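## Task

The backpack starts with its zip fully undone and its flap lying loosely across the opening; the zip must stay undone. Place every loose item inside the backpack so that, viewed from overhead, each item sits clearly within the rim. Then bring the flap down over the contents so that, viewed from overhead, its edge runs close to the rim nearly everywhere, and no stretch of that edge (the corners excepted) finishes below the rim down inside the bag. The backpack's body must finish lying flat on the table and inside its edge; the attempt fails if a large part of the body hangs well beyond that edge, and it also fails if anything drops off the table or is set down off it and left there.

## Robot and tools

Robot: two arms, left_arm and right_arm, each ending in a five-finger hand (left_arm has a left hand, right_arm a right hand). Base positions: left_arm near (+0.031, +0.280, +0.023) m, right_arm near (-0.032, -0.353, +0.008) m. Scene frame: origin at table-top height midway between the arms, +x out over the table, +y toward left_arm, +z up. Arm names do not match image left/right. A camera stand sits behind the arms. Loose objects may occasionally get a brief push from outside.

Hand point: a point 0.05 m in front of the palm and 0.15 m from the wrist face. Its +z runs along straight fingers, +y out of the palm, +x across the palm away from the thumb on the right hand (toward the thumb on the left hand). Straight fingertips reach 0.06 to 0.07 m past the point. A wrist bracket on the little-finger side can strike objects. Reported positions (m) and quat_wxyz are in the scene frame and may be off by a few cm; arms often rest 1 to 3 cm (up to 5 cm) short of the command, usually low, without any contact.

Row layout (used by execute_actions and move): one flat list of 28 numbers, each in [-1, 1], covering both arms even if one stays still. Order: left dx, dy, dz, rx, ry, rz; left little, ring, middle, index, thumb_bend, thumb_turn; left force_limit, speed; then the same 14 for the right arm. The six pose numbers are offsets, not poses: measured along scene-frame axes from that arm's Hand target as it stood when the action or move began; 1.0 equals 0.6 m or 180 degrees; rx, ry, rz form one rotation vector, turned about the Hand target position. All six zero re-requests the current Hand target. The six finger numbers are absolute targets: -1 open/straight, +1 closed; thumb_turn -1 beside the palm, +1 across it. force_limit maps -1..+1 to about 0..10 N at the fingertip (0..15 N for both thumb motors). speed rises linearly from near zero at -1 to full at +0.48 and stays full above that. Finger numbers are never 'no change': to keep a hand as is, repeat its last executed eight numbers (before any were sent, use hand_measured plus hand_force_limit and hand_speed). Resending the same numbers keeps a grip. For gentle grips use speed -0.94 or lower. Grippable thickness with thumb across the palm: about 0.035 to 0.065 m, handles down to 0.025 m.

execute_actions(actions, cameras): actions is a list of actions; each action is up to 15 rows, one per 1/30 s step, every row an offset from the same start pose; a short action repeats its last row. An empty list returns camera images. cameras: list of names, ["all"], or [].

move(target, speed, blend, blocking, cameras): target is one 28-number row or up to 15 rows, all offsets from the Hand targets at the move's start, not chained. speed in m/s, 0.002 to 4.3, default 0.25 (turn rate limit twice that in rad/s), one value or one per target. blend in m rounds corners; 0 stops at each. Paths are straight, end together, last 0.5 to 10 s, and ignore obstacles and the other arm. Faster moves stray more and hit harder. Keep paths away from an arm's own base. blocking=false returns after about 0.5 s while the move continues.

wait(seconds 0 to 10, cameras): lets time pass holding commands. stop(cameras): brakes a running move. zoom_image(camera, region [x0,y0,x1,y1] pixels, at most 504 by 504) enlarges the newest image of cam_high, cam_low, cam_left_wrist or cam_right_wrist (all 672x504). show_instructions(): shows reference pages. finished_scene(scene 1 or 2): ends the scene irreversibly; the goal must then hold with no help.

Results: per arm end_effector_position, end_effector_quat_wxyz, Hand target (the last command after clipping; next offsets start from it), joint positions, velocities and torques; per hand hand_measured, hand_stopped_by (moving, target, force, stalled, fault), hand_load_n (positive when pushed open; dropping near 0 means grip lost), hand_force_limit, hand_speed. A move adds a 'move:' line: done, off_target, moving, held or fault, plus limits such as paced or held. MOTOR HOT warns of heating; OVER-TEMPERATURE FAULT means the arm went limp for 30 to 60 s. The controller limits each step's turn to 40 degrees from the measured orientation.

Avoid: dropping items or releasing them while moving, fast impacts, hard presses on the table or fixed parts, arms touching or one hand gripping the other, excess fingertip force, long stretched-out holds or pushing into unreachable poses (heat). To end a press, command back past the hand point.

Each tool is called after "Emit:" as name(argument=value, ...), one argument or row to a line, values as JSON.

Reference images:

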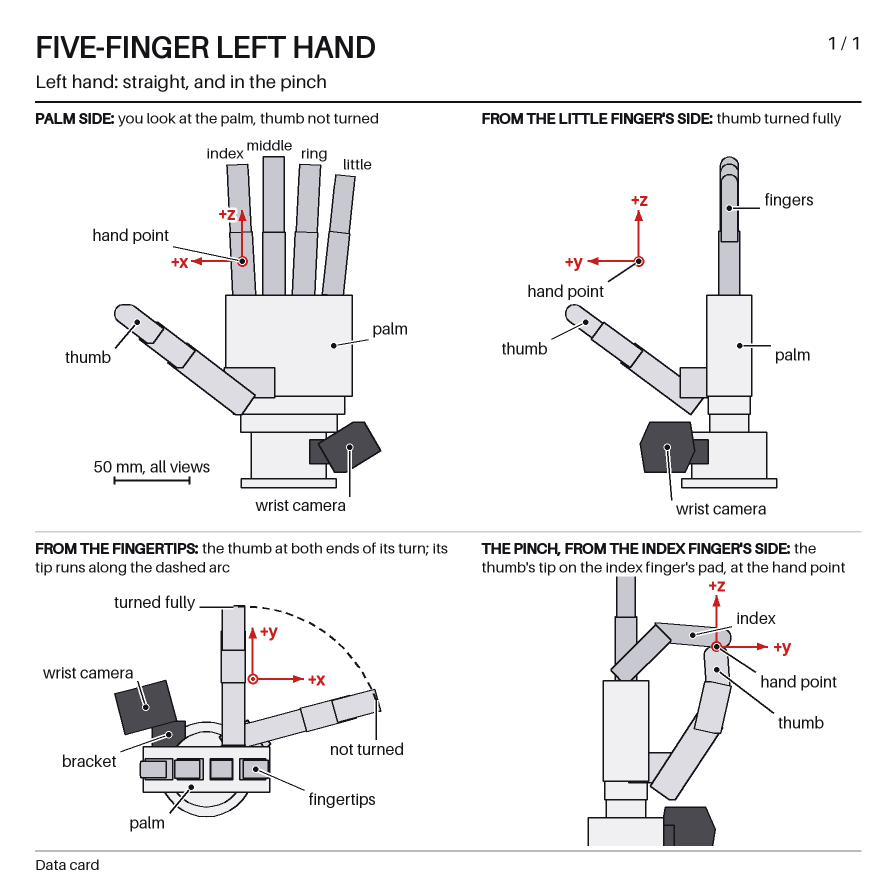

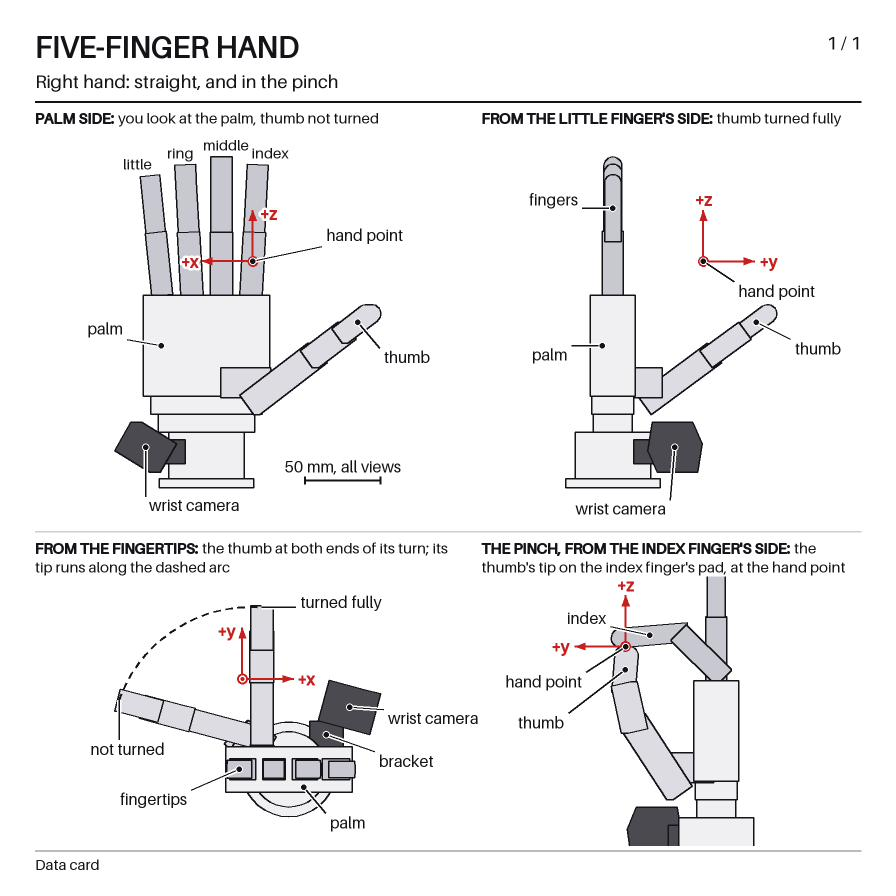

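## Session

Emit:
execute_actions(
  actions=[],
)

Emit:
zoom_image(
  camera="cam_high",
  region=[180, 180, 480, 380],
)

Emit:
zoom_image(
  camera="cam_low",
  region=[180, 240, 480, 340],
)

Scene clock: 0.00 s.
left_arm: end_effector_position=(+0.3754, -0.0862, +0.3052) hand_measured=(-1.000, -1.000, -1.000, -1.000, -1.000, -1.000) hand_load_n=(+0.0, +0.0, +0.0, +0.0, +0.0, +0.0) hand_stopped_by=(target, target, target, target, target, target) hand_force_limit=0.00 hand_speed=-0.80 end_effector_quat_wxyz=(+0.092, +0.950, -0.183, +0.237) | right_arm: end_effector_position=(+0.1469, -0.2187, +0.1736) hand_measured=(-1.000, -1.000, -1.000, -1.000, -1.000, -1.000) hand_load_n=(+0.0, +0.0, +0.0, +0.0, +0.0, +0.0) hand_stopped_by=(target, target, target, target, target, target) hand_force_limit=0.00 hand_speed=-0.80 end_effector_quat_wxyz=(-0.048, -0.104, +0.971, +0.208)
Joint positions: left_arm=[-0.767 1.193 1.161 -1.033 -0.099 -1.928] | right_arm=[0.011 0.848 0.67 -1.547 -0.403 1.314]
Joint velocities: within noise
Joint torques (N m): no reading
Heat: left arm: hottest elbow 32 °C; right arm: hottest elbow 30 °C.
Hand target: left_arm +0.3801, -0.0907, +0.3218; +0.101, +0.946, -0.181, +0.250 | right_arm +0.1529, -0.2188, +0.1812; -0.038, -0.106, +0.972, +0.207
camera_calibration:
cam_left_wrist: T_world_to_cam=[[0.579728, 0.810098, 0.0875029, -0.179165], [0.337786, -0.336669, 0.878951, -0.426723], [0.741496, -0.479995, -0.468816, -0.0637213], [0, 0, 0, 1]] pos_world=[0.295257, -0.0291088, 0.360872]
cam_right_wrist: T_world_to_cam=[[-0.449934, 0.784434, 0.426876, 0.158134], [0.832801, 0.195931, 0.517739, -0.169419], [0.322494, 0.588451, -0.741433, 0.319077], [0, 0, 0, 1]] pos_world=[0.109342, -0.278613, 0.256785]

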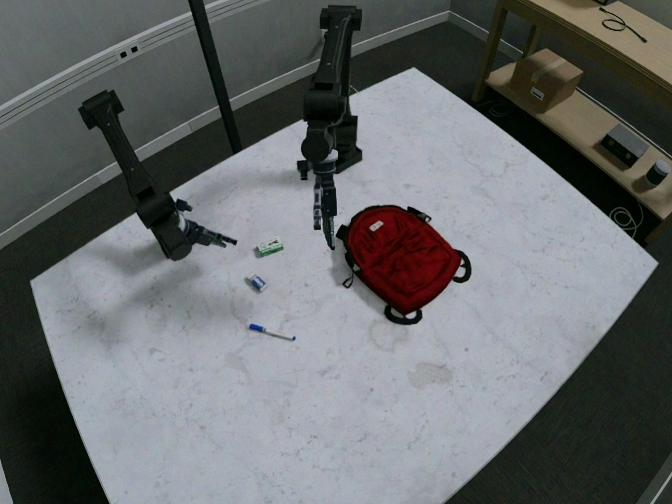

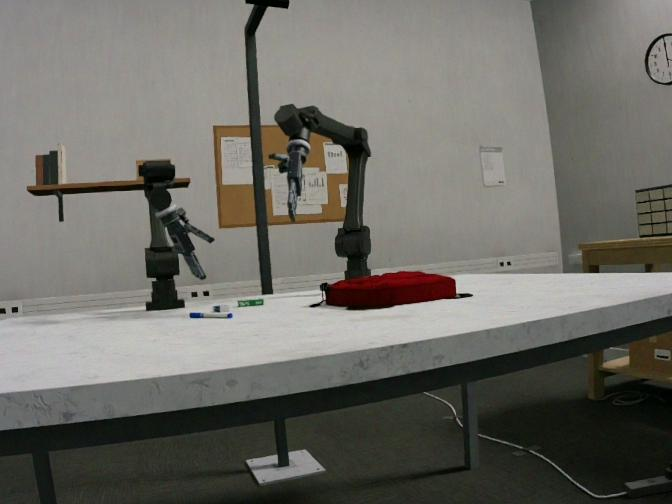

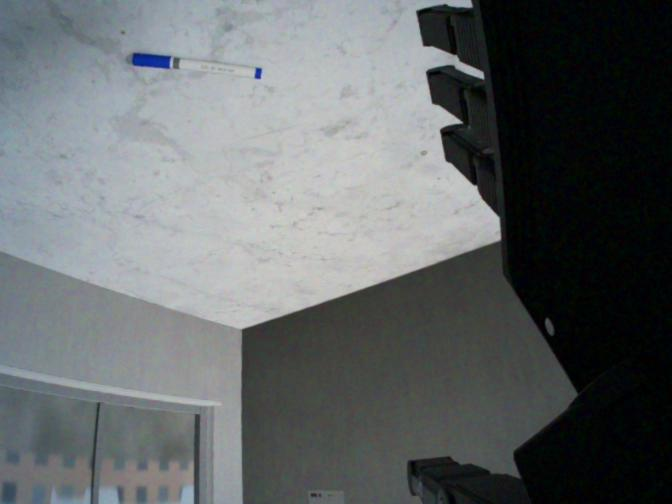

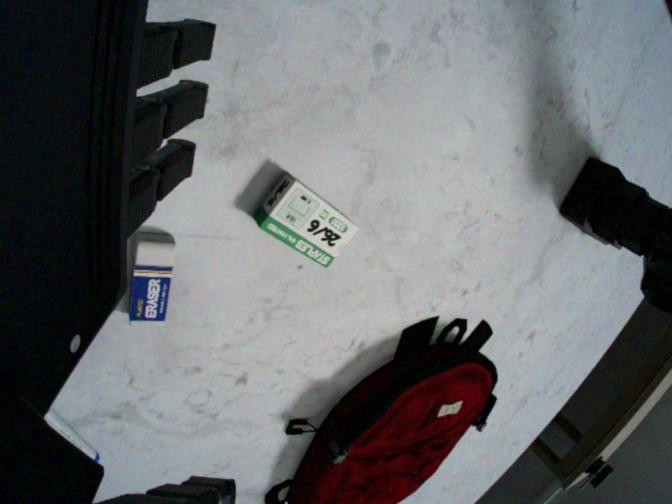

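Scaled by 1.680.

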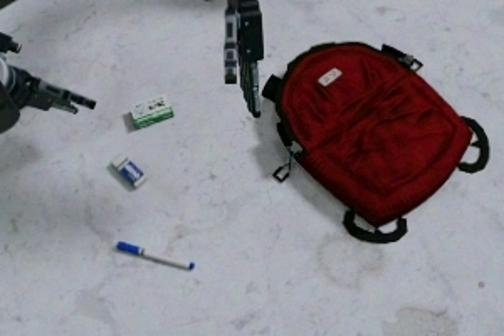

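Scaled by 1.680.

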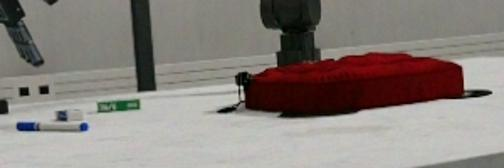

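Emit:
zoom_image(
  camera="cam_right_wrist",
  region=[120, 140, 380, 340],
)

Scaled by 1.938 from the camera's 672x504 image, which has a finer 960x720 frame.

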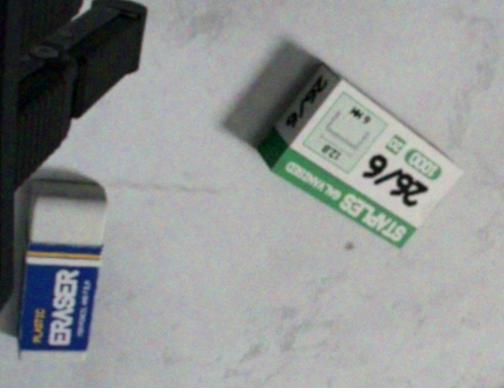

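Emit:
move(
  target=[-0.067,0.518,-0.03, 0.1695,0.0720,-0.3694, -1,-1,-1,-1,-1,-1,0,-0.8, 0,0,0, 0,0,0, -1,-1,-1,-1,-1,-1,0,-0.8],
  speed=0.25,
  cameras=["cam_left_wrist"],
)

Emit:
zoom_image(
  camera="cam_left_wrist",
  region=[0, 0, 500, 500],
)

Scene clock: 69.33 s.
left_arm: end_effector_position=(+0.3262, +0.2173, +0.2868) hand_measured=(-1.000, -1.000, -1.000, -1.000, -1.000, -1.000) hand_load_n=(+0.0, +0.0, +0.0, +0.0, +0.0, +0.0) hand_stopped_by=(target, target, target, target, target, target) hand_force_limit=0.00 hand_speed=-0.80 end_effector_quat_wxyz=(+0.013, +0.709, -0.705, -0.014) | right_arm: end_effector_position=(+0.1469, -0.2187, +0.1736) hand_measured=(-1.000, -1.000, -1.000, -1.000, -1.000, -1.000) hand_load_n=(+0.0, +0.0, +0.0, +0.0, +0.0, +0.0) hand_stopped_by=(target, target, target, target, target, target) hand_force_limit=0.00 hand_speed=-0.80 end_effector_quat_wxyz=(-0.048, -0.104, +0.971, +0.208)
Joint positions: left_arm=[-0.091 1.298 1.339 -1.649 0.002 -0.092] | right_arm=[0.011 0.848 0.67 -1.547 -0.403 1.314]
Joint torques (N m): left_arm=[0.67 -10.58 12.71 -0.23 -0.12 0.16] | right_arm=[0.26 -3.6 10.22 -0.12 -0.32 -0.17]
Heat: left arm: hottest elbow 39 °C; right arm: hottest elbow 34 °C.
Hand target: left_arm +0.3399, +0.2201, +0.3038; +0.000, +0.707, -0.707, +0.001 | right_arm +0.1529, -0.2188, +0.1812; -0.038, -0.106, +0.972, +0.207
Off the commanded pose: left_arm 0.022 m, 2 deg | right_arm 0.010 m, 1 deg.
move: off_target (left_arm)
camera_calibration:
cam_left_wrist: T_world_to_cam=[[0.963545, -0.267351, 0.0101826, -0.263778], [-0.229674, -0.807039, 0.544002, 0.0916745], [-0.137222, -0.526509, -0.839022, 0.51273], [0, 0, 0, 1]] pos_world=[0.345575, 0.273421, 0.383007]
Images, in order (width x height): cam_left_wrist 672x504.

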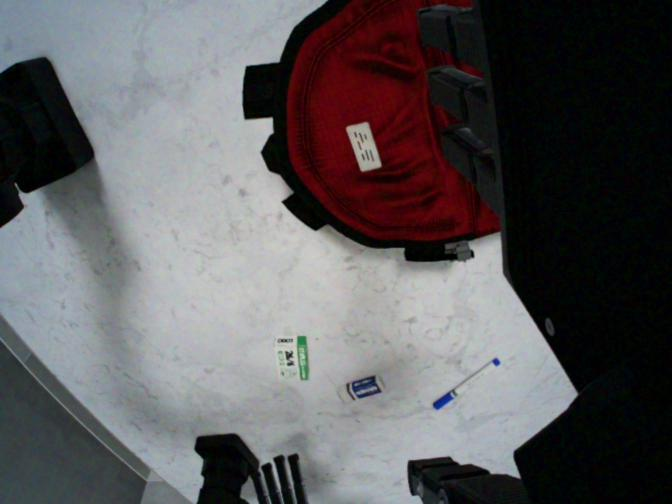

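Scaled by 1.008 from the camera's 672x504 image, which has a finer 960x720 frame.

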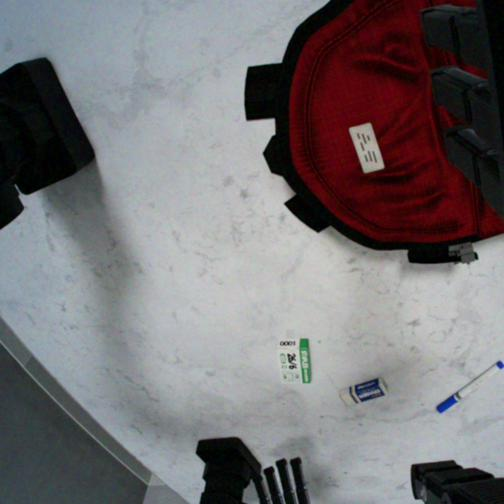

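Emit:
move(
  target=[-0.167,-0.233,-0.12, 0,0,-0.7667, -0.1,-0.1,-0.1,-0.1,-1,1,0,-0.3, 0,0,0, 0,0,0, -1,-1,-1,-1,-1,-1,0,-0.8],
  speed=0.3,
  cameras=["all"],
)

Emit:
zoom_image(
  camera="cam_high",
  region=[280, 150, 500, 350],
)

Scene clock: 105.47 s.
left_arm: end_effector_position=(+0.2408, +0.0819, +0.2326) hand_measured=(-0.100, -0.100, -0.100, -0.100, -1.000, +1.000) hand_load_n=(+0.0, +0.0, +0.0, +0.0, +0.0, +0.0) hand_stopped_by=(target, target, target, target, target, target) hand_force_limit=0.00 hand_speed=-0.30 end_effector_quat_wxyz=(-0.006, +0.397, +0.918, +0.003) | right_arm: end_effector_position=(+0.1469, -0.2187, +0.1736) hand_measured=(-1.000, -1.000, -1.000, -1.000, -1.000, -1.000) hand_load_n=(+0.0, +0.5, +0.0, +0.0, +0.0, +0.0) hand_stopped_by=(target, target, target, target, target, target) hand_force_limit=0.00 hand_speed=-0.80 end_effector_quat_wxyz=(-0.048, -0.104, +0.971, +0.208)
Joint positions: left_arm=[-0.952 1.193 1.113 -1.505 0.001 1.438] | right_arm=[0.011 0.848 0.67 -1.547 -0.403 1.314]
Joint torques (N m): left_arm=[-0.67 -11.11 7.41 0.76 -0.15 0.18] | right_arm=[-0.26 -3.37 10.21 0.09 -0.31 -0.08]
Heat: left arm: hottest elbow 39 °C; right arm: hottest elbow 35 °C.
Hand target: left_arm +0.2397, +0.0802, +0.2319; +0.000, +0.407, +0.914, +0.000 | right_arm +0.1529, -0.2188, +0.1812; -0.038, -0.106, +0.972, +0.207
Off the commanded pose: left_arm 0.002 m, 1 deg | right_arm 0.010 m, 1 deg.
move: done
camera_calibration:
cam_left_wrist: T_world_to_cam=[[-0.885982, -0.461047, 0.0497165, 0.234847], [-0.361807, 0.754344, 0.547779, -0.104682], [-0.290055, 0.467334, -0.835145, 0.338716], [0, 0, 0, 1]] pos_world=[0.268442, 0.0289477, 0.328543]
cam_right_wrist: T_world_to_cam=[[-0.449934, 0.784434, 0.426876, 0.158134], [0.832801, 0.195931, 0.517739, -0.169419], [0.322494, 0.588451, -0.741433, 0.319077], [0, 0, 0, 1]] pos_world=[0.109342, -0.278613, 0.256785]

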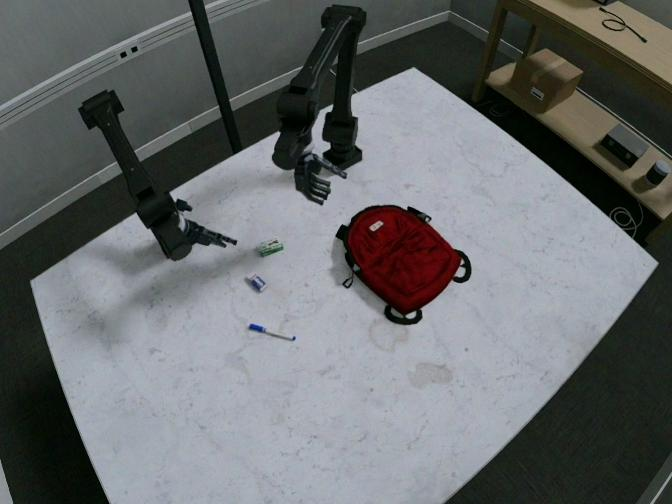

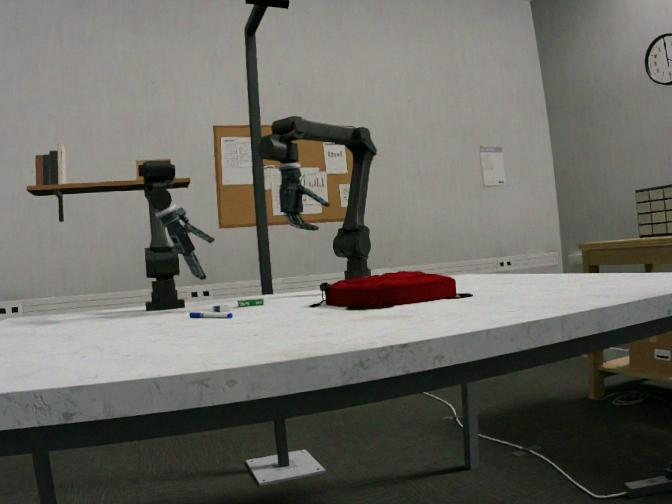

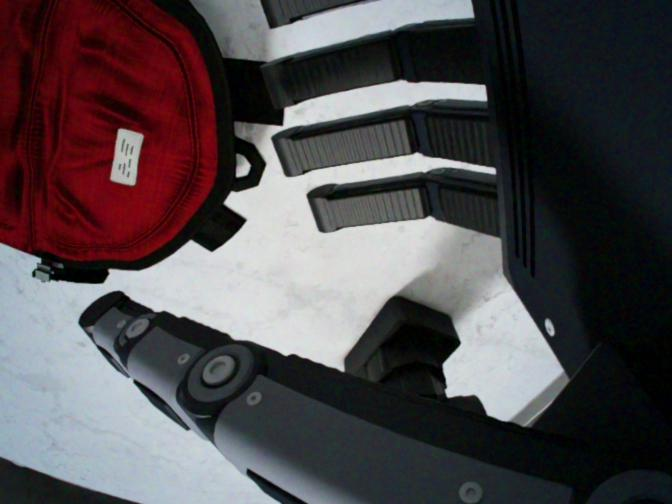

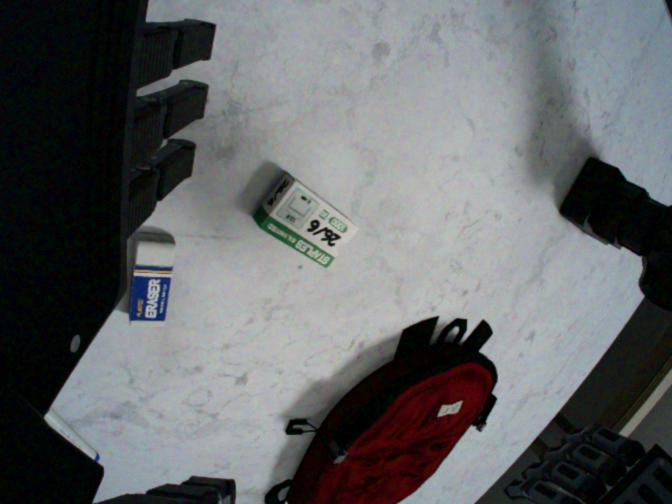

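Scaled by 2.291.

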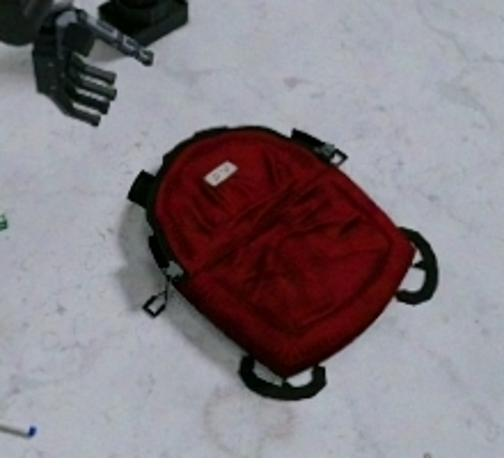

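Emit:
zoom_image(
  camera="cam_left_wrist",
  region=[40, 0, 290, 290],
)

Scaled by 1.738 from the camera's 672x504 image, which has a finer 960x720 frame.

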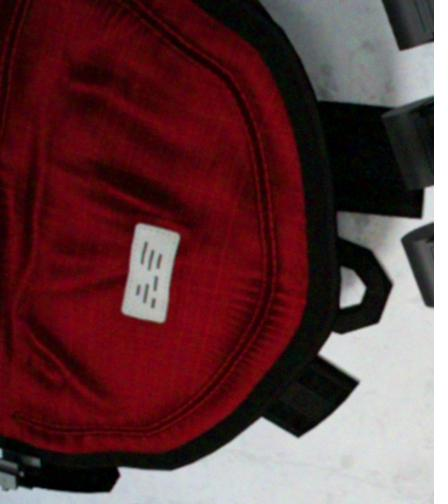

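Emit:
move(
  target=[
    [0.1,0.5,0.117, 0,0,0.7667, -0.1,-0.1,-0.1,-0.1,-1,1,0,-0.3, 0.112,0.115,0.13, 0.0853,-0.6677,0.6790, -1,-1,-0.35,-0.35,-0.4,1,0,-0.5],
    [0.1,0.5,0.117, 0,0,0.7667, -0.1,-0.1,-0.1,-0.1,-1,1,0,-0.3, 0.262,0.45,0.1, 0.0853,-0.6677,0.6790, -1,-1,-0.35,-0.35,-0.4,1,0,-0.5],
  ],
  speed=0.4,
  cameras=["all"],
)

Scene clock: 158.30 s.
left_arm: end_effector_position=(+0.2874, +0.3743, +0.2852) hand_measured=(-0.100, -0.100, -0.100, -0.100, -1.000, +1.000) hand_load_n=(+0.0, +0.5, +0.0, +0.0, +0.0, +0.0) hand_stopped_by=(target, target, target, target, target, target) hand_force_limit=0.00 hand_speed=-0.30 end_effector_quat_wxyz=(+0.017, +0.700, -0.714, -0.007) | right_arm: end_effector_position=(+0.2958, +0.0360, +0.2189) hand_measured=(-1.000, -1.000, -0.350, -0.350, -0.400, +1.000) hand_load_n=(+0.0, +0.0, +0.0, +0.0, +0.0, +0.0) hand_stopped_by=(target, target, target, target, target, target) hand_force_limit=0.00 hand_speed=-0.50 end_effector_quat_wxyz=(-0.523, +0.852, -0.011, -0.016)
Joint positions: left_arm=[0.37 1.255 1.297 -1.65 0.001 0.393] | right_arm=[0.612 1.386 1.084 -0.45 -0.849 -0.568]
Joint torques (N m): left_arm=[0.5 -10.4 12.62 -0.31 -0.12 -0.03] | right_arm=[-0.21 -13.1 14.43 2.06 -0.31 -0.04]
Heat: left arm: hottest elbow 39 °C; right arm: hottest elbow 36 °C.
Hand target: left_arm +0.2997, +0.3803, +0.3021; +0.000, +0.707, -0.707, +0.000 | right_arm +0.3102, +0.0511, +0.2411; -0.537, +0.843, +0.000, +0.000
Off the commanded pose: left_arm 0.022 m, 2 deg | right_arm 0.031 m, 3 deg.
move: off_target (left_arm, right_arm)
camera_calibration:
cam_left_wrist: T_world_to_cam=[[0.956781, -0.290291, 0.0173738, -0.175936], [-0.250421, -0.792052, 0.556725, 0.207007], [-0.147851, -0.537014, -0.830515, 0.593231], [0, 0, 0, 1]] pos_world=[0.307881, 0.431461, 0.380498]
cam_right_wrist: T_world_to_cam=[[0.251084, -0.448744, -0.857663, 0.124184], [-0.827824, -0.558754, 0.050002, 0.25403], [-0.501661, 0.69744, -0.511776, 0.344299], [0, 0, 0, 1]] pos_world=[0.351833, -0.0424603, 0.27001]

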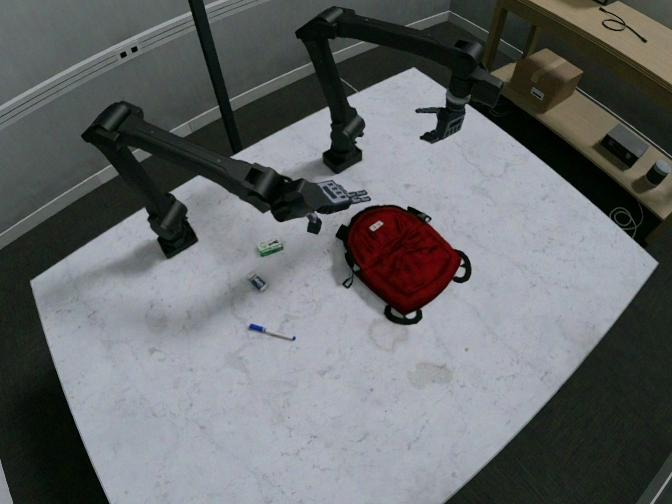

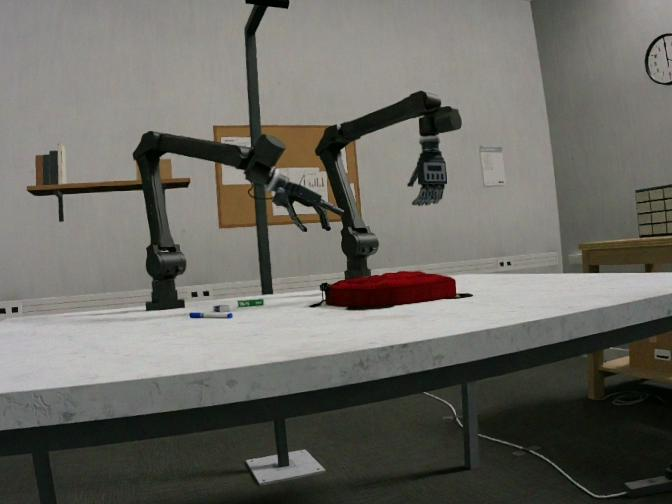

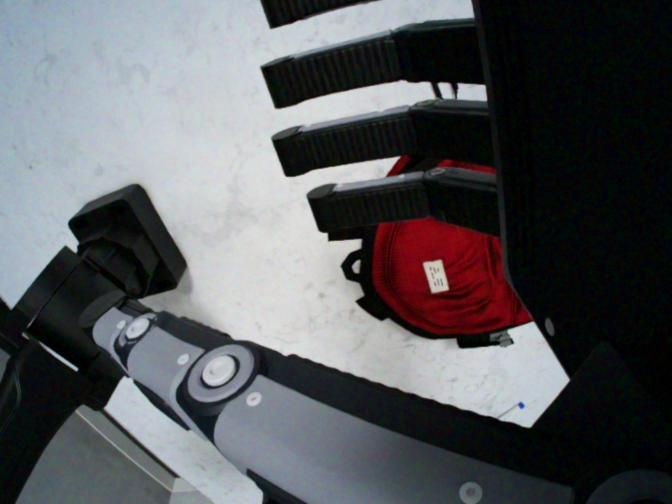

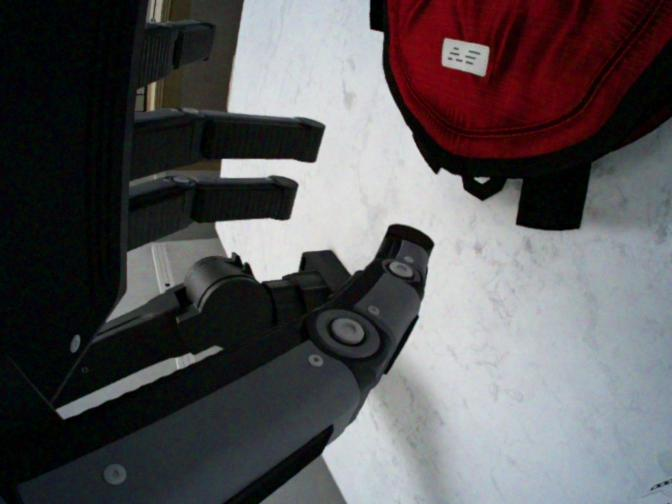

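Emit:
zoom_image(
  camera="cam_right_wrist",
  region=[360, 0, 672, 240],
)

Scaled by 1.615 from the camera's 672x504 image, which has a finer 960x720 frame.

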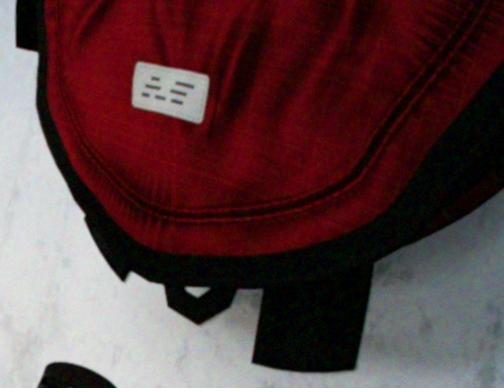

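Emit:
move(
  target=[
    [0,0,0, 0,0,0, -0.1,-0.1,-0.1,-0.1,-1,1,0,-0.3, 0.013,0.165,-0.14, 0,0,0, -1,-1,-0.15,-0.15,-0.3,1,-0.4,-0.5],
  ],
  speed=0.15,
  cameras=["cam_high","cam_right_wrist"],
)

Emit:
zoom_image(
  camera="cam_high",
  region=[280, 150, 500, 350],
)

Scene clock: 184.53 s.
left_arm: end_effector_position=(+0.2874, +0.3743, +0.2852) hand_measured=(-0.100, -0.100, -0.100, -0.100, -1.000, +1.000) hand_load_n=(+0.0, +0.0, +0.0, +0.0, -0.5, +0.0) hand_stopped_by=(target, target, target, target, target, target) hand_force_limit=0.00 hand_speed=-0.30 end_effector_quat_wxyz=(+0.017, +0.700, -0.714, -0.007) | right_arm: end_effector_position=(+0.3039, +0.1320, +0.1385) hand_measured=(-1.000, -1.000, -0.150, -0.150, -0.300, +1.000) hand_load_n=(+0.0, +0.0, +0.0, +0.0, +0.0, +0.0) hand_stopped_by=(target, target, target, target, target, target) hand_force_limit=-0.40 hand_speed=-0.50 end_effector_quat_wxyz=(-0.522, +0.853, -0.008, -0.013)
Joint positions: left_arm=[0.37 1.255 1.297 -1.65 0.001 0.393] | right_arm=[0.764 1.63 1.116 -0.142 -0.728 -0.44]
Joint torques (N m): left_arm=[0.73 -9.88 12.77 -0.46 -0.08 -0.06] | right_arm=[0.15 -16.32 13.33 2.02 -0.16 -0.11]
Heat: left arm: hottest elbow 43 °C; right arm: hottest elbow 37 °C.
Hand target: left_arm +0.2997, +0.3803, +0.3021; +0.000, +0.707, -0.707, +0.000 | right_arm +0.3180, +0.1501, +0.1571; -0.537, +0.843, +0.000, +0.001
Off the commanded pose: left_arm 0.022 m, 2 deg | right_arm 0.030 m, 3 deg.
move: off_target (left_arm, right_arm)
camera_calibration:
cam_right_wrist: T_world_to_cam=[[0.259937, -0.45177, -0.853426, 0.0933921], [-0.826863, -0.560606, 0.0449171, 0.318993], [-0.498728, 0.693991, -0.519274, 0.240916], [0, 0, 0, 1]] pos_world=[0.359639, 0.0538277, 0.190477]
Images, in order (width x height): cam_high 672x504, cam_right_wrist 672x504.

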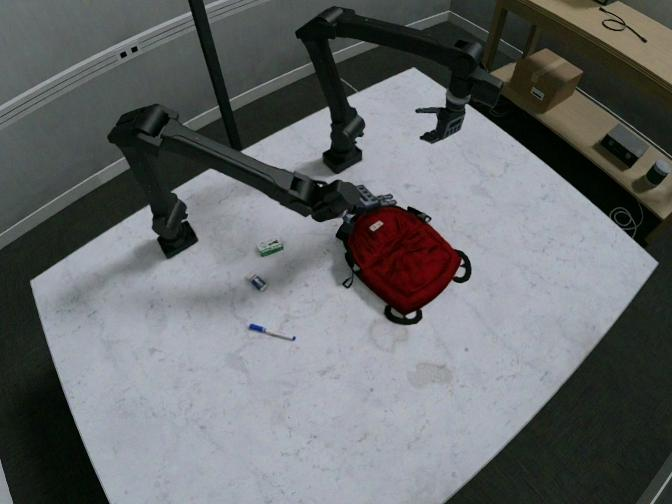

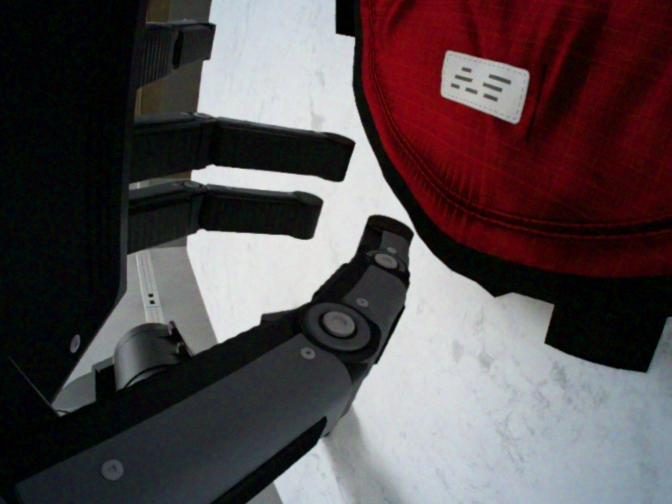

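Scaled by 2.291.

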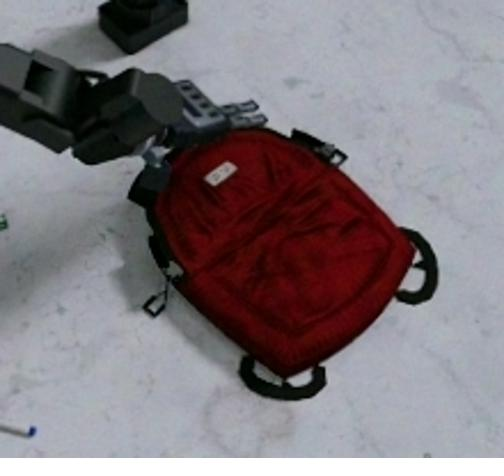

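Emit:
move(
  target=[
    [0,0,0, 0,0,0, -0.1,-0.1,-0.1,-0.1,-1,1,0,-0.3, 0.008,-0.01,-0.075, 0,0,0, -1,-1,-0.15,-0.15,-0.3,1,-0.4,-0.5],
  ],
  speed=0.08,
  cameras=["cam_right_wrist"],
)

Scene clock: 193.30 s.
left_arm: end_effector_position=(+0.2874, +0.3743, +0.2852) hand_measured=(-0.100, -0.100, -0.100, -0.100, -1.000, +1.000) hand_load_n=(+0.0, +0.0, +0.0, +0.0, +0.0, +0.0) hand_stopped_by=(target, target, target, target, target, target) hand_force_limit=0.00 hand_speed=-0.30 end_effector_quat_wxyz=(+0.017, +0.700, -0.714, -0.007) | right_arm: end_effector_position=(+0.3164, +0.1450, +0.1180) hand_measured=(-1.000, -1.000, -0.150, -0.150, -0.300, +1.000) hand_load_n=(+0.0, +0.0, +0.0, +0.0, +0.0, +0.0) hand_stopped_by=(target, target, target, target, target, target) hand_force_limit=-0.40 hand_speed=-0.50 end_effector_quat_wxyz=(-0.536, +0.844, +0.003, -0.002)
Joint positions: left_arm=[0.37 1.255 1.297 -1.65 0.001 0.393] | right_arm=[0.764 1.693 1.116 -0.036 -0.736 -0.44]
Joint torques (N m): left_arm=[0.85 -9.99 12.81 -0.42 -0.11 -0.07] | right_arm=[-0.73 -17.9 8.55 2.18 -0.32 -0.19]
Heat: left arm: hottest elbow 44 °C; right arm: hottest elbow 37 °C.
Hand target: left_arm +0.2997, +0.3803, +0.3021; +0.000, +0.707, -0.707, +0.000 | right_arm +0.3228, +0.1441, +0.1120; -0.537, +0.843, +0.000, +0.000
Off the commanded pose: left_arm 0.022 m, 2 deg | right_arm 0.009 m, 0 deg.
move: off_target (left_arm)
camera_calibration:
cam_right_wrist: T_world_to_cam=[[0.287024, -0.42192, -0.86, 0.0664535], [-0.824252, -0.566217, 0.00269647, 0.342595], [-0.488085, 0.708083, -0.510286, 0.22097], [0, 0, 0, 1]] pos_world=[0.371163, 0.0655563, 0.168984]
Images, in order (width x height): cam_right_wrist 672x504.

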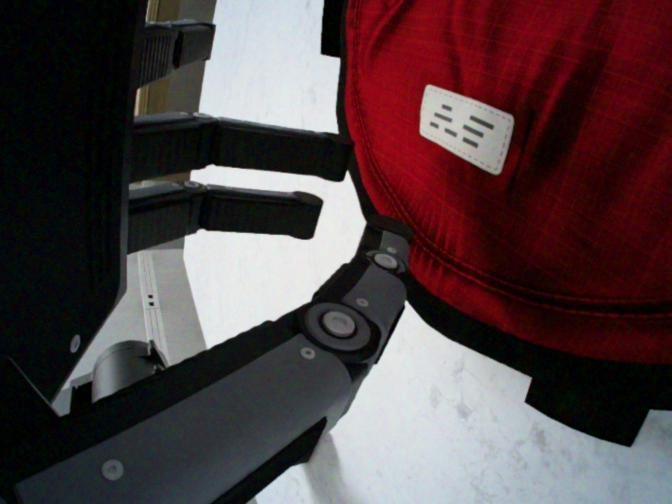

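Emit:
move(
  target=[
    [0,0,0, 0,0,0, -0.1,-0.1,-0.1,-0.1,-1,1,0,-0.3, 0.022,-0.012,-0.024, 0,0,0, -1,-1,-0.15,-0.15,-0.3,1,-0.4,-0.5],
  ],
  speed=0.08,
  cameras=["cam_right_wrist"],
)

Scene clock: 202.40 s.
left_arm: end_effector_position=(+0.2874, +0.3743, +0.2852) hand_measured=(-0.100, -0.100, -0.100, -0.100, -1.000, +1.000) hand_load_n=(+0.0, +0.0, +0.0, +0.0, +0.0, +0.0) hand_stopped_by=(target, target, target, target, target, target) hand_force_limit=0.00 hand_speed=-0.30 end_effector_quat_wxyz=(+0.017, +0.700, -0.714, -0.007) | right_arm: end_effector_position=(+0.3288, +0.1365, +0.1026) hand_measured=(-1.000, -1.000, -0.150, -0.150, -0.300, +1.000) hand_load_n=(+0.0, +0.0, +0.0, +0.0, +0.5, +0.0) hand_stopped_by=(target, target, target, target, target, target) hand_force_limit=-0.40 hand_speed=-0.50 end_effector_quat_wxyz=(-0.535, +0.845, -0.004, -0.006)
Joint positions: left_arm=[0.37 1.255 1.297 -1.65 0.001 0.393] | right_arm=[0.735 1.726 1.116 -0.02 -0.758 -0.448]
Joint torques (N m): left_arm=[0.85 -10.29 12.85 -0.46 -0.09 -0.05] | right_arm=[-0.32 -18.26 9.17 2.21 -0.37 -0.27]
Heat: left arm: hottest elbow 44 °C; right arm: hottest elbow 36 °C.
Hand target: left_arm +0.2997, +0.3803, +0.3021; +0.000, +0.707, -0.707, +0.000 | right_arm +0.3360, +0.1369, +0.0978; -0.537, +0.843, +0.000, +0.000
Off the commanded pose: left_arm 0.022 m, 2 deg | right_arm 0.009 m, 1 deg.
move: off_target (left_arm)
camera_calibration:
cam_right_wrist: T_world_to_cam=[[0.271838, -0.42589, -0.862972, 0.0519316], [-0.828216, -0.560192, 0.0155735, 0.347176], [-0.490063, 0.710494, -0.505011, 0.224956], [0, 0, 0, 1]] pos_world=[0.383662, 0.0567718, 0.153014]
Images, in order (width x height): cam_right_wrist 672x504.

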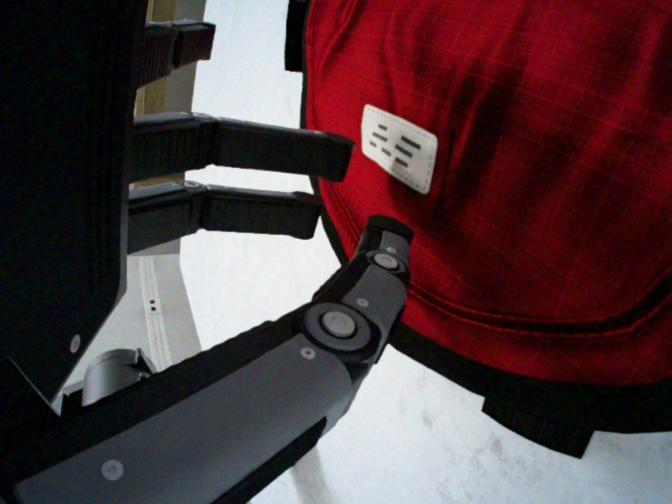

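Emit:
move(
  target=[
    [0,0,0, 0,0,0, -0.1,-0.1,-0.1,-0.1,-1,1,0,-0.3, 0.005,0.0,-0.025, 0,0,0, -1,-1,-0.15,-0.15,-0.3,1,-0.4,-0.5],
  ],
  speed=0.06,
  cameras=["cam_right_wrist"],
)

Emit:
zoom_image(
  camera="cam_right_wrist",
  region=[200, 60, 500, 340],
)

Scene clock: 207.37 s.
left_arm: end_effector_position=(+0.2874, +0.3743, +0.2852) hand_measured=(-0.100, -0.100, -0.100, -0.100, -1.000, +1.000) hand_load_n=(+0.0, +0.0, +0.0, +0.0, +0.0, +0.0) hand_stopped_by=(target, target, target, target, target, target) hand_force_limit=0.00 hand_speed=-0.30 end_effector_quat_wxyz=(+0.017, +0.700, -0.714, -0.007) | right_arm: end_effector_position=(+0.3334, +0.1387, +0.0907) hand_measured=(-1.000, -1.000, -0.150, -0.150, -0.300, +1.000) hand_load_n=(+0.0, +0.0, +0.0, +0.0, +0.0, +0.0) hand_stopped_by=(target, target, target, target, target, target) hand_force_limit=-0.40 hand_speed=-0.50 end_effector_quat_wxyz=(-0.537, +0.844, -0.002, -0.004)
Joint positions: left_arm=[0.37 1.255 1.297 -1.65 0.001 0.393] | right_arm=[0.732 1.755 1.116 0.013 -0.761 -0.452]
Joint torques (N m): left_arm=[0.38 -10.29 12.88 -0.14 -0.12 -0.03] | right_arm=[-1.49 -17.96 8.25 2.35 -0.37 -0.25]
Heat: left arm: hottest elbow 45 °C; right arm: hottest elbow 36 °C.
Hand target: left_arm +0.2997, +0.3803, +0.3021; +0.000, +0.707, -0.707, +0.000 | right_arm +0.3389, +0.1369, +0.0826; -0.537, +0.843, +0.000, +0.000
Off the commanded pose: left_arm 0.022 m, 2 deg | right_arm 0.010 m, 1 deg.
move: off_target (left_arm)
camera_calibration:
cam_right_wrist: T_world_to_cam=[[0.277419, -0.421675, -0.863266, 0.0389847], [-0.827487, -0.561423, 0.00831397, 0.353], [-0.488163, 0.712036, -0.50468, 0.218735], [0, 0, 0, 1]] pos_world=[0.388066, 0.0588739, 0.141111]
Images, in order (width x height): cam_right_wrist 672x504.

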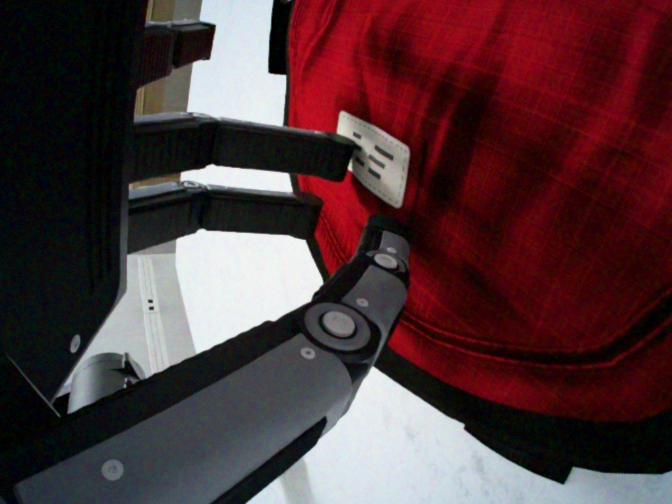

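Scaled by 1.680 from the camera's 672x504 image, which has a finer 960x720 frame.

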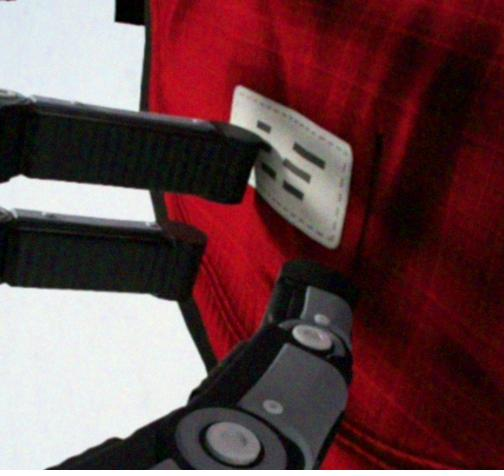

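Emit:
move(
  target=[
    [0,0,0, 0,0,0, -0.1,-0.1,-0.1,-0.1,-1,1,0,-0.3, 0.0,-0.004,-0.02, 0,0,0, -1,-1,-0.15,-0.15,-0.3,1,-0.4,-0.5],
  ],
  speed=0.06,
  cameras=["cam_right_wrist"],
)

Emit:
zoom_image(
  camera="cam_right_wrist",
  region=[200, 60, 500, 340],
)

Scene clock: 213.93 s.
left_arm: end_effector_position=(+0.2874, +0.3743, +0.2852) hand_measured=(-0.100, -0.100, -0.100, -0.100, -1.000, +1.000) hand_load_n=(+0.0, +0.0, +0.0, +0.0, +0.0, +0.0) hand_stopped_by=(target, target, target, target, target, target) hand_force_limit=0.00 hand_speed=-0.30 end_effector_quat_wxyz=(+0.017, +0.700, -0.714, -0.007) | right_arm: end_effector_position=(+0.3349, +0.1391, +0.0842) hand_measured=(-1.000, -1.000, -0.150, -0.150, -0.300, +1.000) hand_load_n=(+0.0, -0.5, +0.0, +0.0, +0.0, +0.0) hand_stopped_by=(target, target, target, target, target, target) hand_force_limit=-0.40 hand_speed=-0.50 end_effector_quat_wxyz=(-0.540, +0.842, +0.001, -0.001)
Joint positions: left_arm=[0.37 1.255 1.297 -1.65 0.001 0.393] | right_arm=[0.731 1.767 1.107 0.044 -0.765 -0.455]
Joint torques (N m): left_arm=[1.2 -10.23 12.67 -0.29 -0.16 -0.1] | right_arm=[-0.73 -18.02 7.49 2.1 -0.32 -0.21]
Heat: left arm: hottest elbow 45 °C; right arm: hottest elbow 36 °C.
Hand target: left_arm +0.2997, +0.3803, +0.3021; +0.000, +0.707, -0.707, +0.000 | right_arm +0.3391, +0.1346, +0.0708; -0.537, +0.843, +0.000, +0.001
Off the commanded pose: left_arm 0.022 m, 2 deg | right_arm 0.015 m, 0 deg.
move: off_target (left_arm, right_arm)
camera_calibration:
cam_right_wrist: T_world_to_cam=[[0.286014, -0.413583, -0.864376, 0.0292073], [-0.826047, -0.563589, -0.00366748, 0.355371], [-0.485636, 0.715064, -0.502833, 0.214505], [0, 0, 0, 1]] pos_world=[0.389371, 0.0589783, 0.13441]
Images, in order (width x height): cam_right_wrist 672x504.

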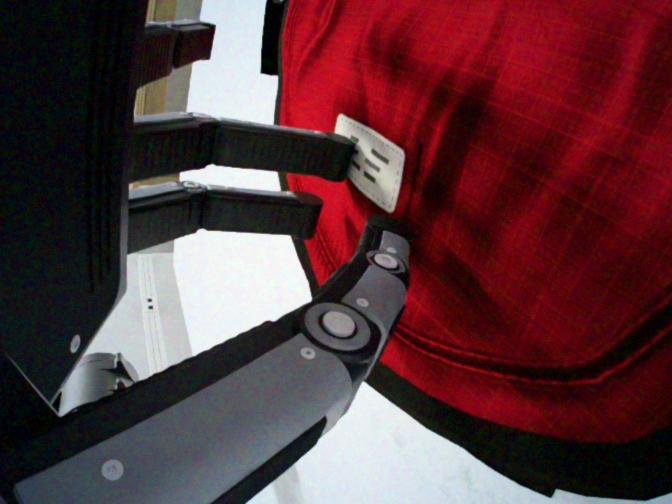

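Scaled by 1.680 from the camera's 672x504 image, which has a finer 960x720 frame.

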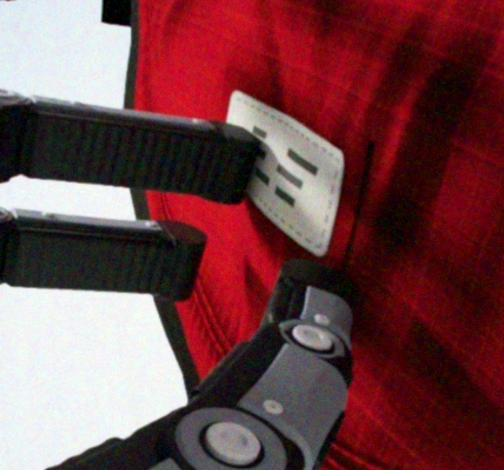

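Emit:
move(
  target=[
    [0,0,0, 0,0,0, -0.1,-0.1,-0.1,-0.1,-1,1,0,-0.3, 0.0,0.0,0.0, 0,0,0, -1,-1,0.2,0.2,-0.05,1,-0.2,-0.85],
  ],
  speed=0.06,
  cameras=["cam_right_wrist"],
)

Emit:
zoom_image(
  camera="cam_right_wrist",
  region=[200, 60, 500, 340],
)

Scene clock: 218.83 s.
left_arm: end_effector_position=(+0.2874, +0.3743, +0.2852) hand_measured=(-0.100, -0.100, -0.100, -0.100, -1.000, +1.000) hand_load_n=(+0.0, +0.0, +0.0, +0.0, +0.0, +0.0) hand_stopped_by=(target, target, target, target, target, target) hand_force_limit=0.00 hand_speed=-0.30 end_effector_quat_wxyz=(+0.017, +0.700, -0.714, -0.007) | right_arm: end_effector_position=(+0.3352, +0.1394, +0.0845) hand_measured=(-1.000, -1.000, +0.200, +0.200, -0.050, +1.000) hand_load_n=(+0.5, +0.0, +0.0, +0.0, +0.0, +0.0) hand_stopped_by=(target, target, target, target, target, target) hand_force_limit=-0.20 hand_speed=-0.85 end_effector_quat_wxyz=(-0.541, +0.841, +0.002, -0.001)
Joint positions: left_arm=[0.37 1.255 1.297 -1.65 0.001 0.393] | right_arm=[0.731 1.767 1.107 0.046 -0.766 -0.455]
Joint torques (N m): left_arm=[0.62 -10.11 12.77 -0.24 -0.13 -0.1] | right_arm=[-1.85 -17.38 7.43 2.04 -0.3 -0.24]
Heat: left arm: hottest elbow 45 °C; right arm: hottest elbow 36 °C.
Hand target: left_arm +0.2997, +0.3803, +0.3021; +0.000, +0.707, -0.707, +0.000 | right_arm +0.3391, +0.1346, +0.0709; -0.537, +0.843, +0.000, +0.001
Off the commanded pose: left_arm 0.022 m, 2 deg | right_arm 0.015 m, 1 deg.
move: off_target (left_arm, right_arm)
camera_calibration:
cam_right_wrist: T_world_to_cam=[[0.287468, -0.412007, -0.864646, 0.0288693], [-0.825857, -0.563849, -0.00589558, 0.355893], [-0.485101, 0.715768, -0.502348, 0.214294], [0, 0, 0, 1]] pos_world=[0.389572, 0.0591797, 0.13471]
Images, in order (width x height): cam_right_wrist 672x504.

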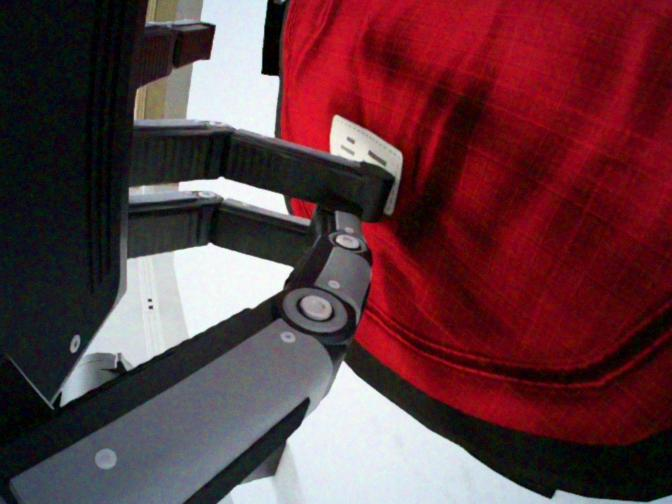

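Scaled by 1.680 from the camera's 672x504 image, which has a finer 960x720 frame.

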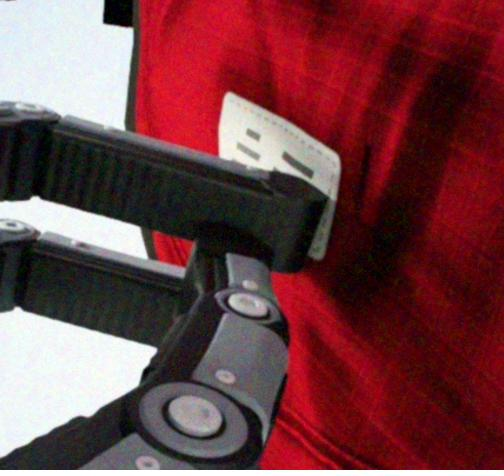

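Emit:
move(
  target=[
    [0,0,0, 0,0,0, -0.1,-0.1,-0.1,-0.1,-1,1,0,-0.3, 0.0,0.0,0.15, 0,0,0, -1,-1,0.0,0.0,-0.4,1,-0.2,-0.5],
    [0,0,0, 0,0,0, -0.1,-0.1,-0.1,-0.1,-1,1,0,-0.3, 0.0,-0.25,0.09, 0.104,-0.038,-0.111, -1,-1,-1,-1,-1,-1,-0.2,0],
  ],
  speed=0.2,
  blend=0.02,
  cameras=["cam_right_wrist","cam_left_wrist"],
)

Emit:
zoom_image(
  camera="cam_right_wrist",
  region=[240, 0, 672, 504],
)

Scene clock: 232.60 s.
left_arm: end_effector_position=(+0.2874, +0.3743, +0.2852) hand_measured=(-0.100, -0.100, -0.100, -0.100, -1.000, +1.000) hand_load_n=(+0.0, +0.0, +0.0, +0.0, +0.0, +0.0) hand_stopped_by=(target, target, target, target, target, target) hand_force_limit=0.00 hand_speed=-0.30 end_effector_quat_wxyz=(+0.017, +0.700, -0.714, -0.007) | right_arm: end_effector_position=(+0.3378, -0.0124, +0.1243) hand_measured=(-1.000, -1.000, -1.000, -1.000, -1.000, -1.000) hand_load_n=(+0.0, +0.0, +0.0, +0.0, +0.0, +0.0) hand_stopped_by=(target, target, target, target, target, target) hand_force_limit=-0.20 hand_speed=0.00 end_effector_quat_wxyz=(-0.655, +0.735, -0.110, +0.140)
Joint positions: left_arm=[0.37 1.255 1.297 -1.65 0.001 0.393] | right_arm=[0.467 1.496 0.573 0.78 -0.762 -0.162]
Joint torques (N m): left_arm=[0.79 -10.4 12.86 -0.29 -0.09 -0.07] | right_arm=[-1.26 -13.16 6.39 2.65 -0.05 -0.08]
Heat: left arm: hottest elbow 46 °C; right arm: hottest elbow 35 °C.
Hand target: left_arm +0.2997, +0.3803, +0.3021; +0.000, +0.707, -0.707, +0.000 | right_arm +0.3390, -0.0153, +0.1249; -0.657, +0.731, -0.114, +0.143
Off the commanded pose: left_arm 0.022 m, 2 deg | right_arm 0.003 m, 1 deg.
move: off_target (left_arm)
camera_calibration:
cam_left_wrist: T_world_to_cam=[[0.956781, -0.290291, 0.0173738, -0.175936], [-0.250421, -0.792052, 0.556725, 0.207007], [-0.147851, -0.537014, -0.830515, 0.593231], [0, 0, 0, 1]] pos_world=[0.307881, 0.431461, 0.380498]
cam_right_wrist: T_world_to_cam=[[0.281996, -0.227726, -0.931997, 0.0123528], [-0.948032, -0.215338, -0.234231, 0.346726], [-0.147354, 0.949616, -0.276616, 0.204943], [0, 0, 0, 1]] pos_world=[0.355423, -0.117141, 0.149417]
Images, in order (width x height): cam_left_wrist 672x504, cam_right_wrist 672x504.

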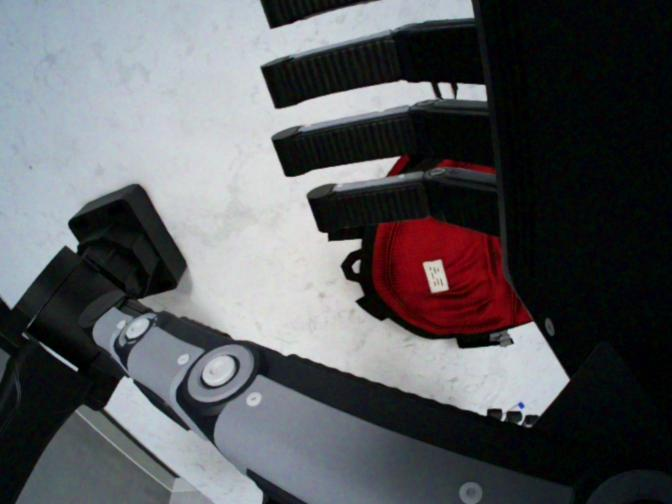

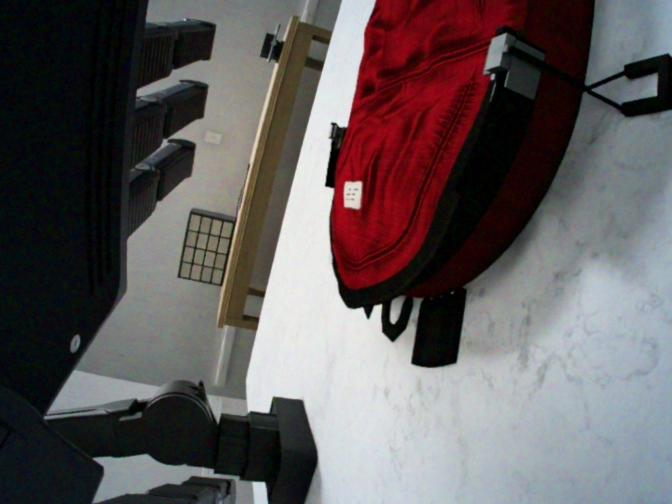

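Scaled by 1.000.

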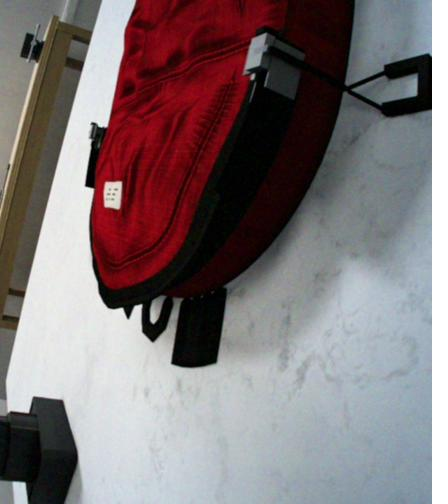

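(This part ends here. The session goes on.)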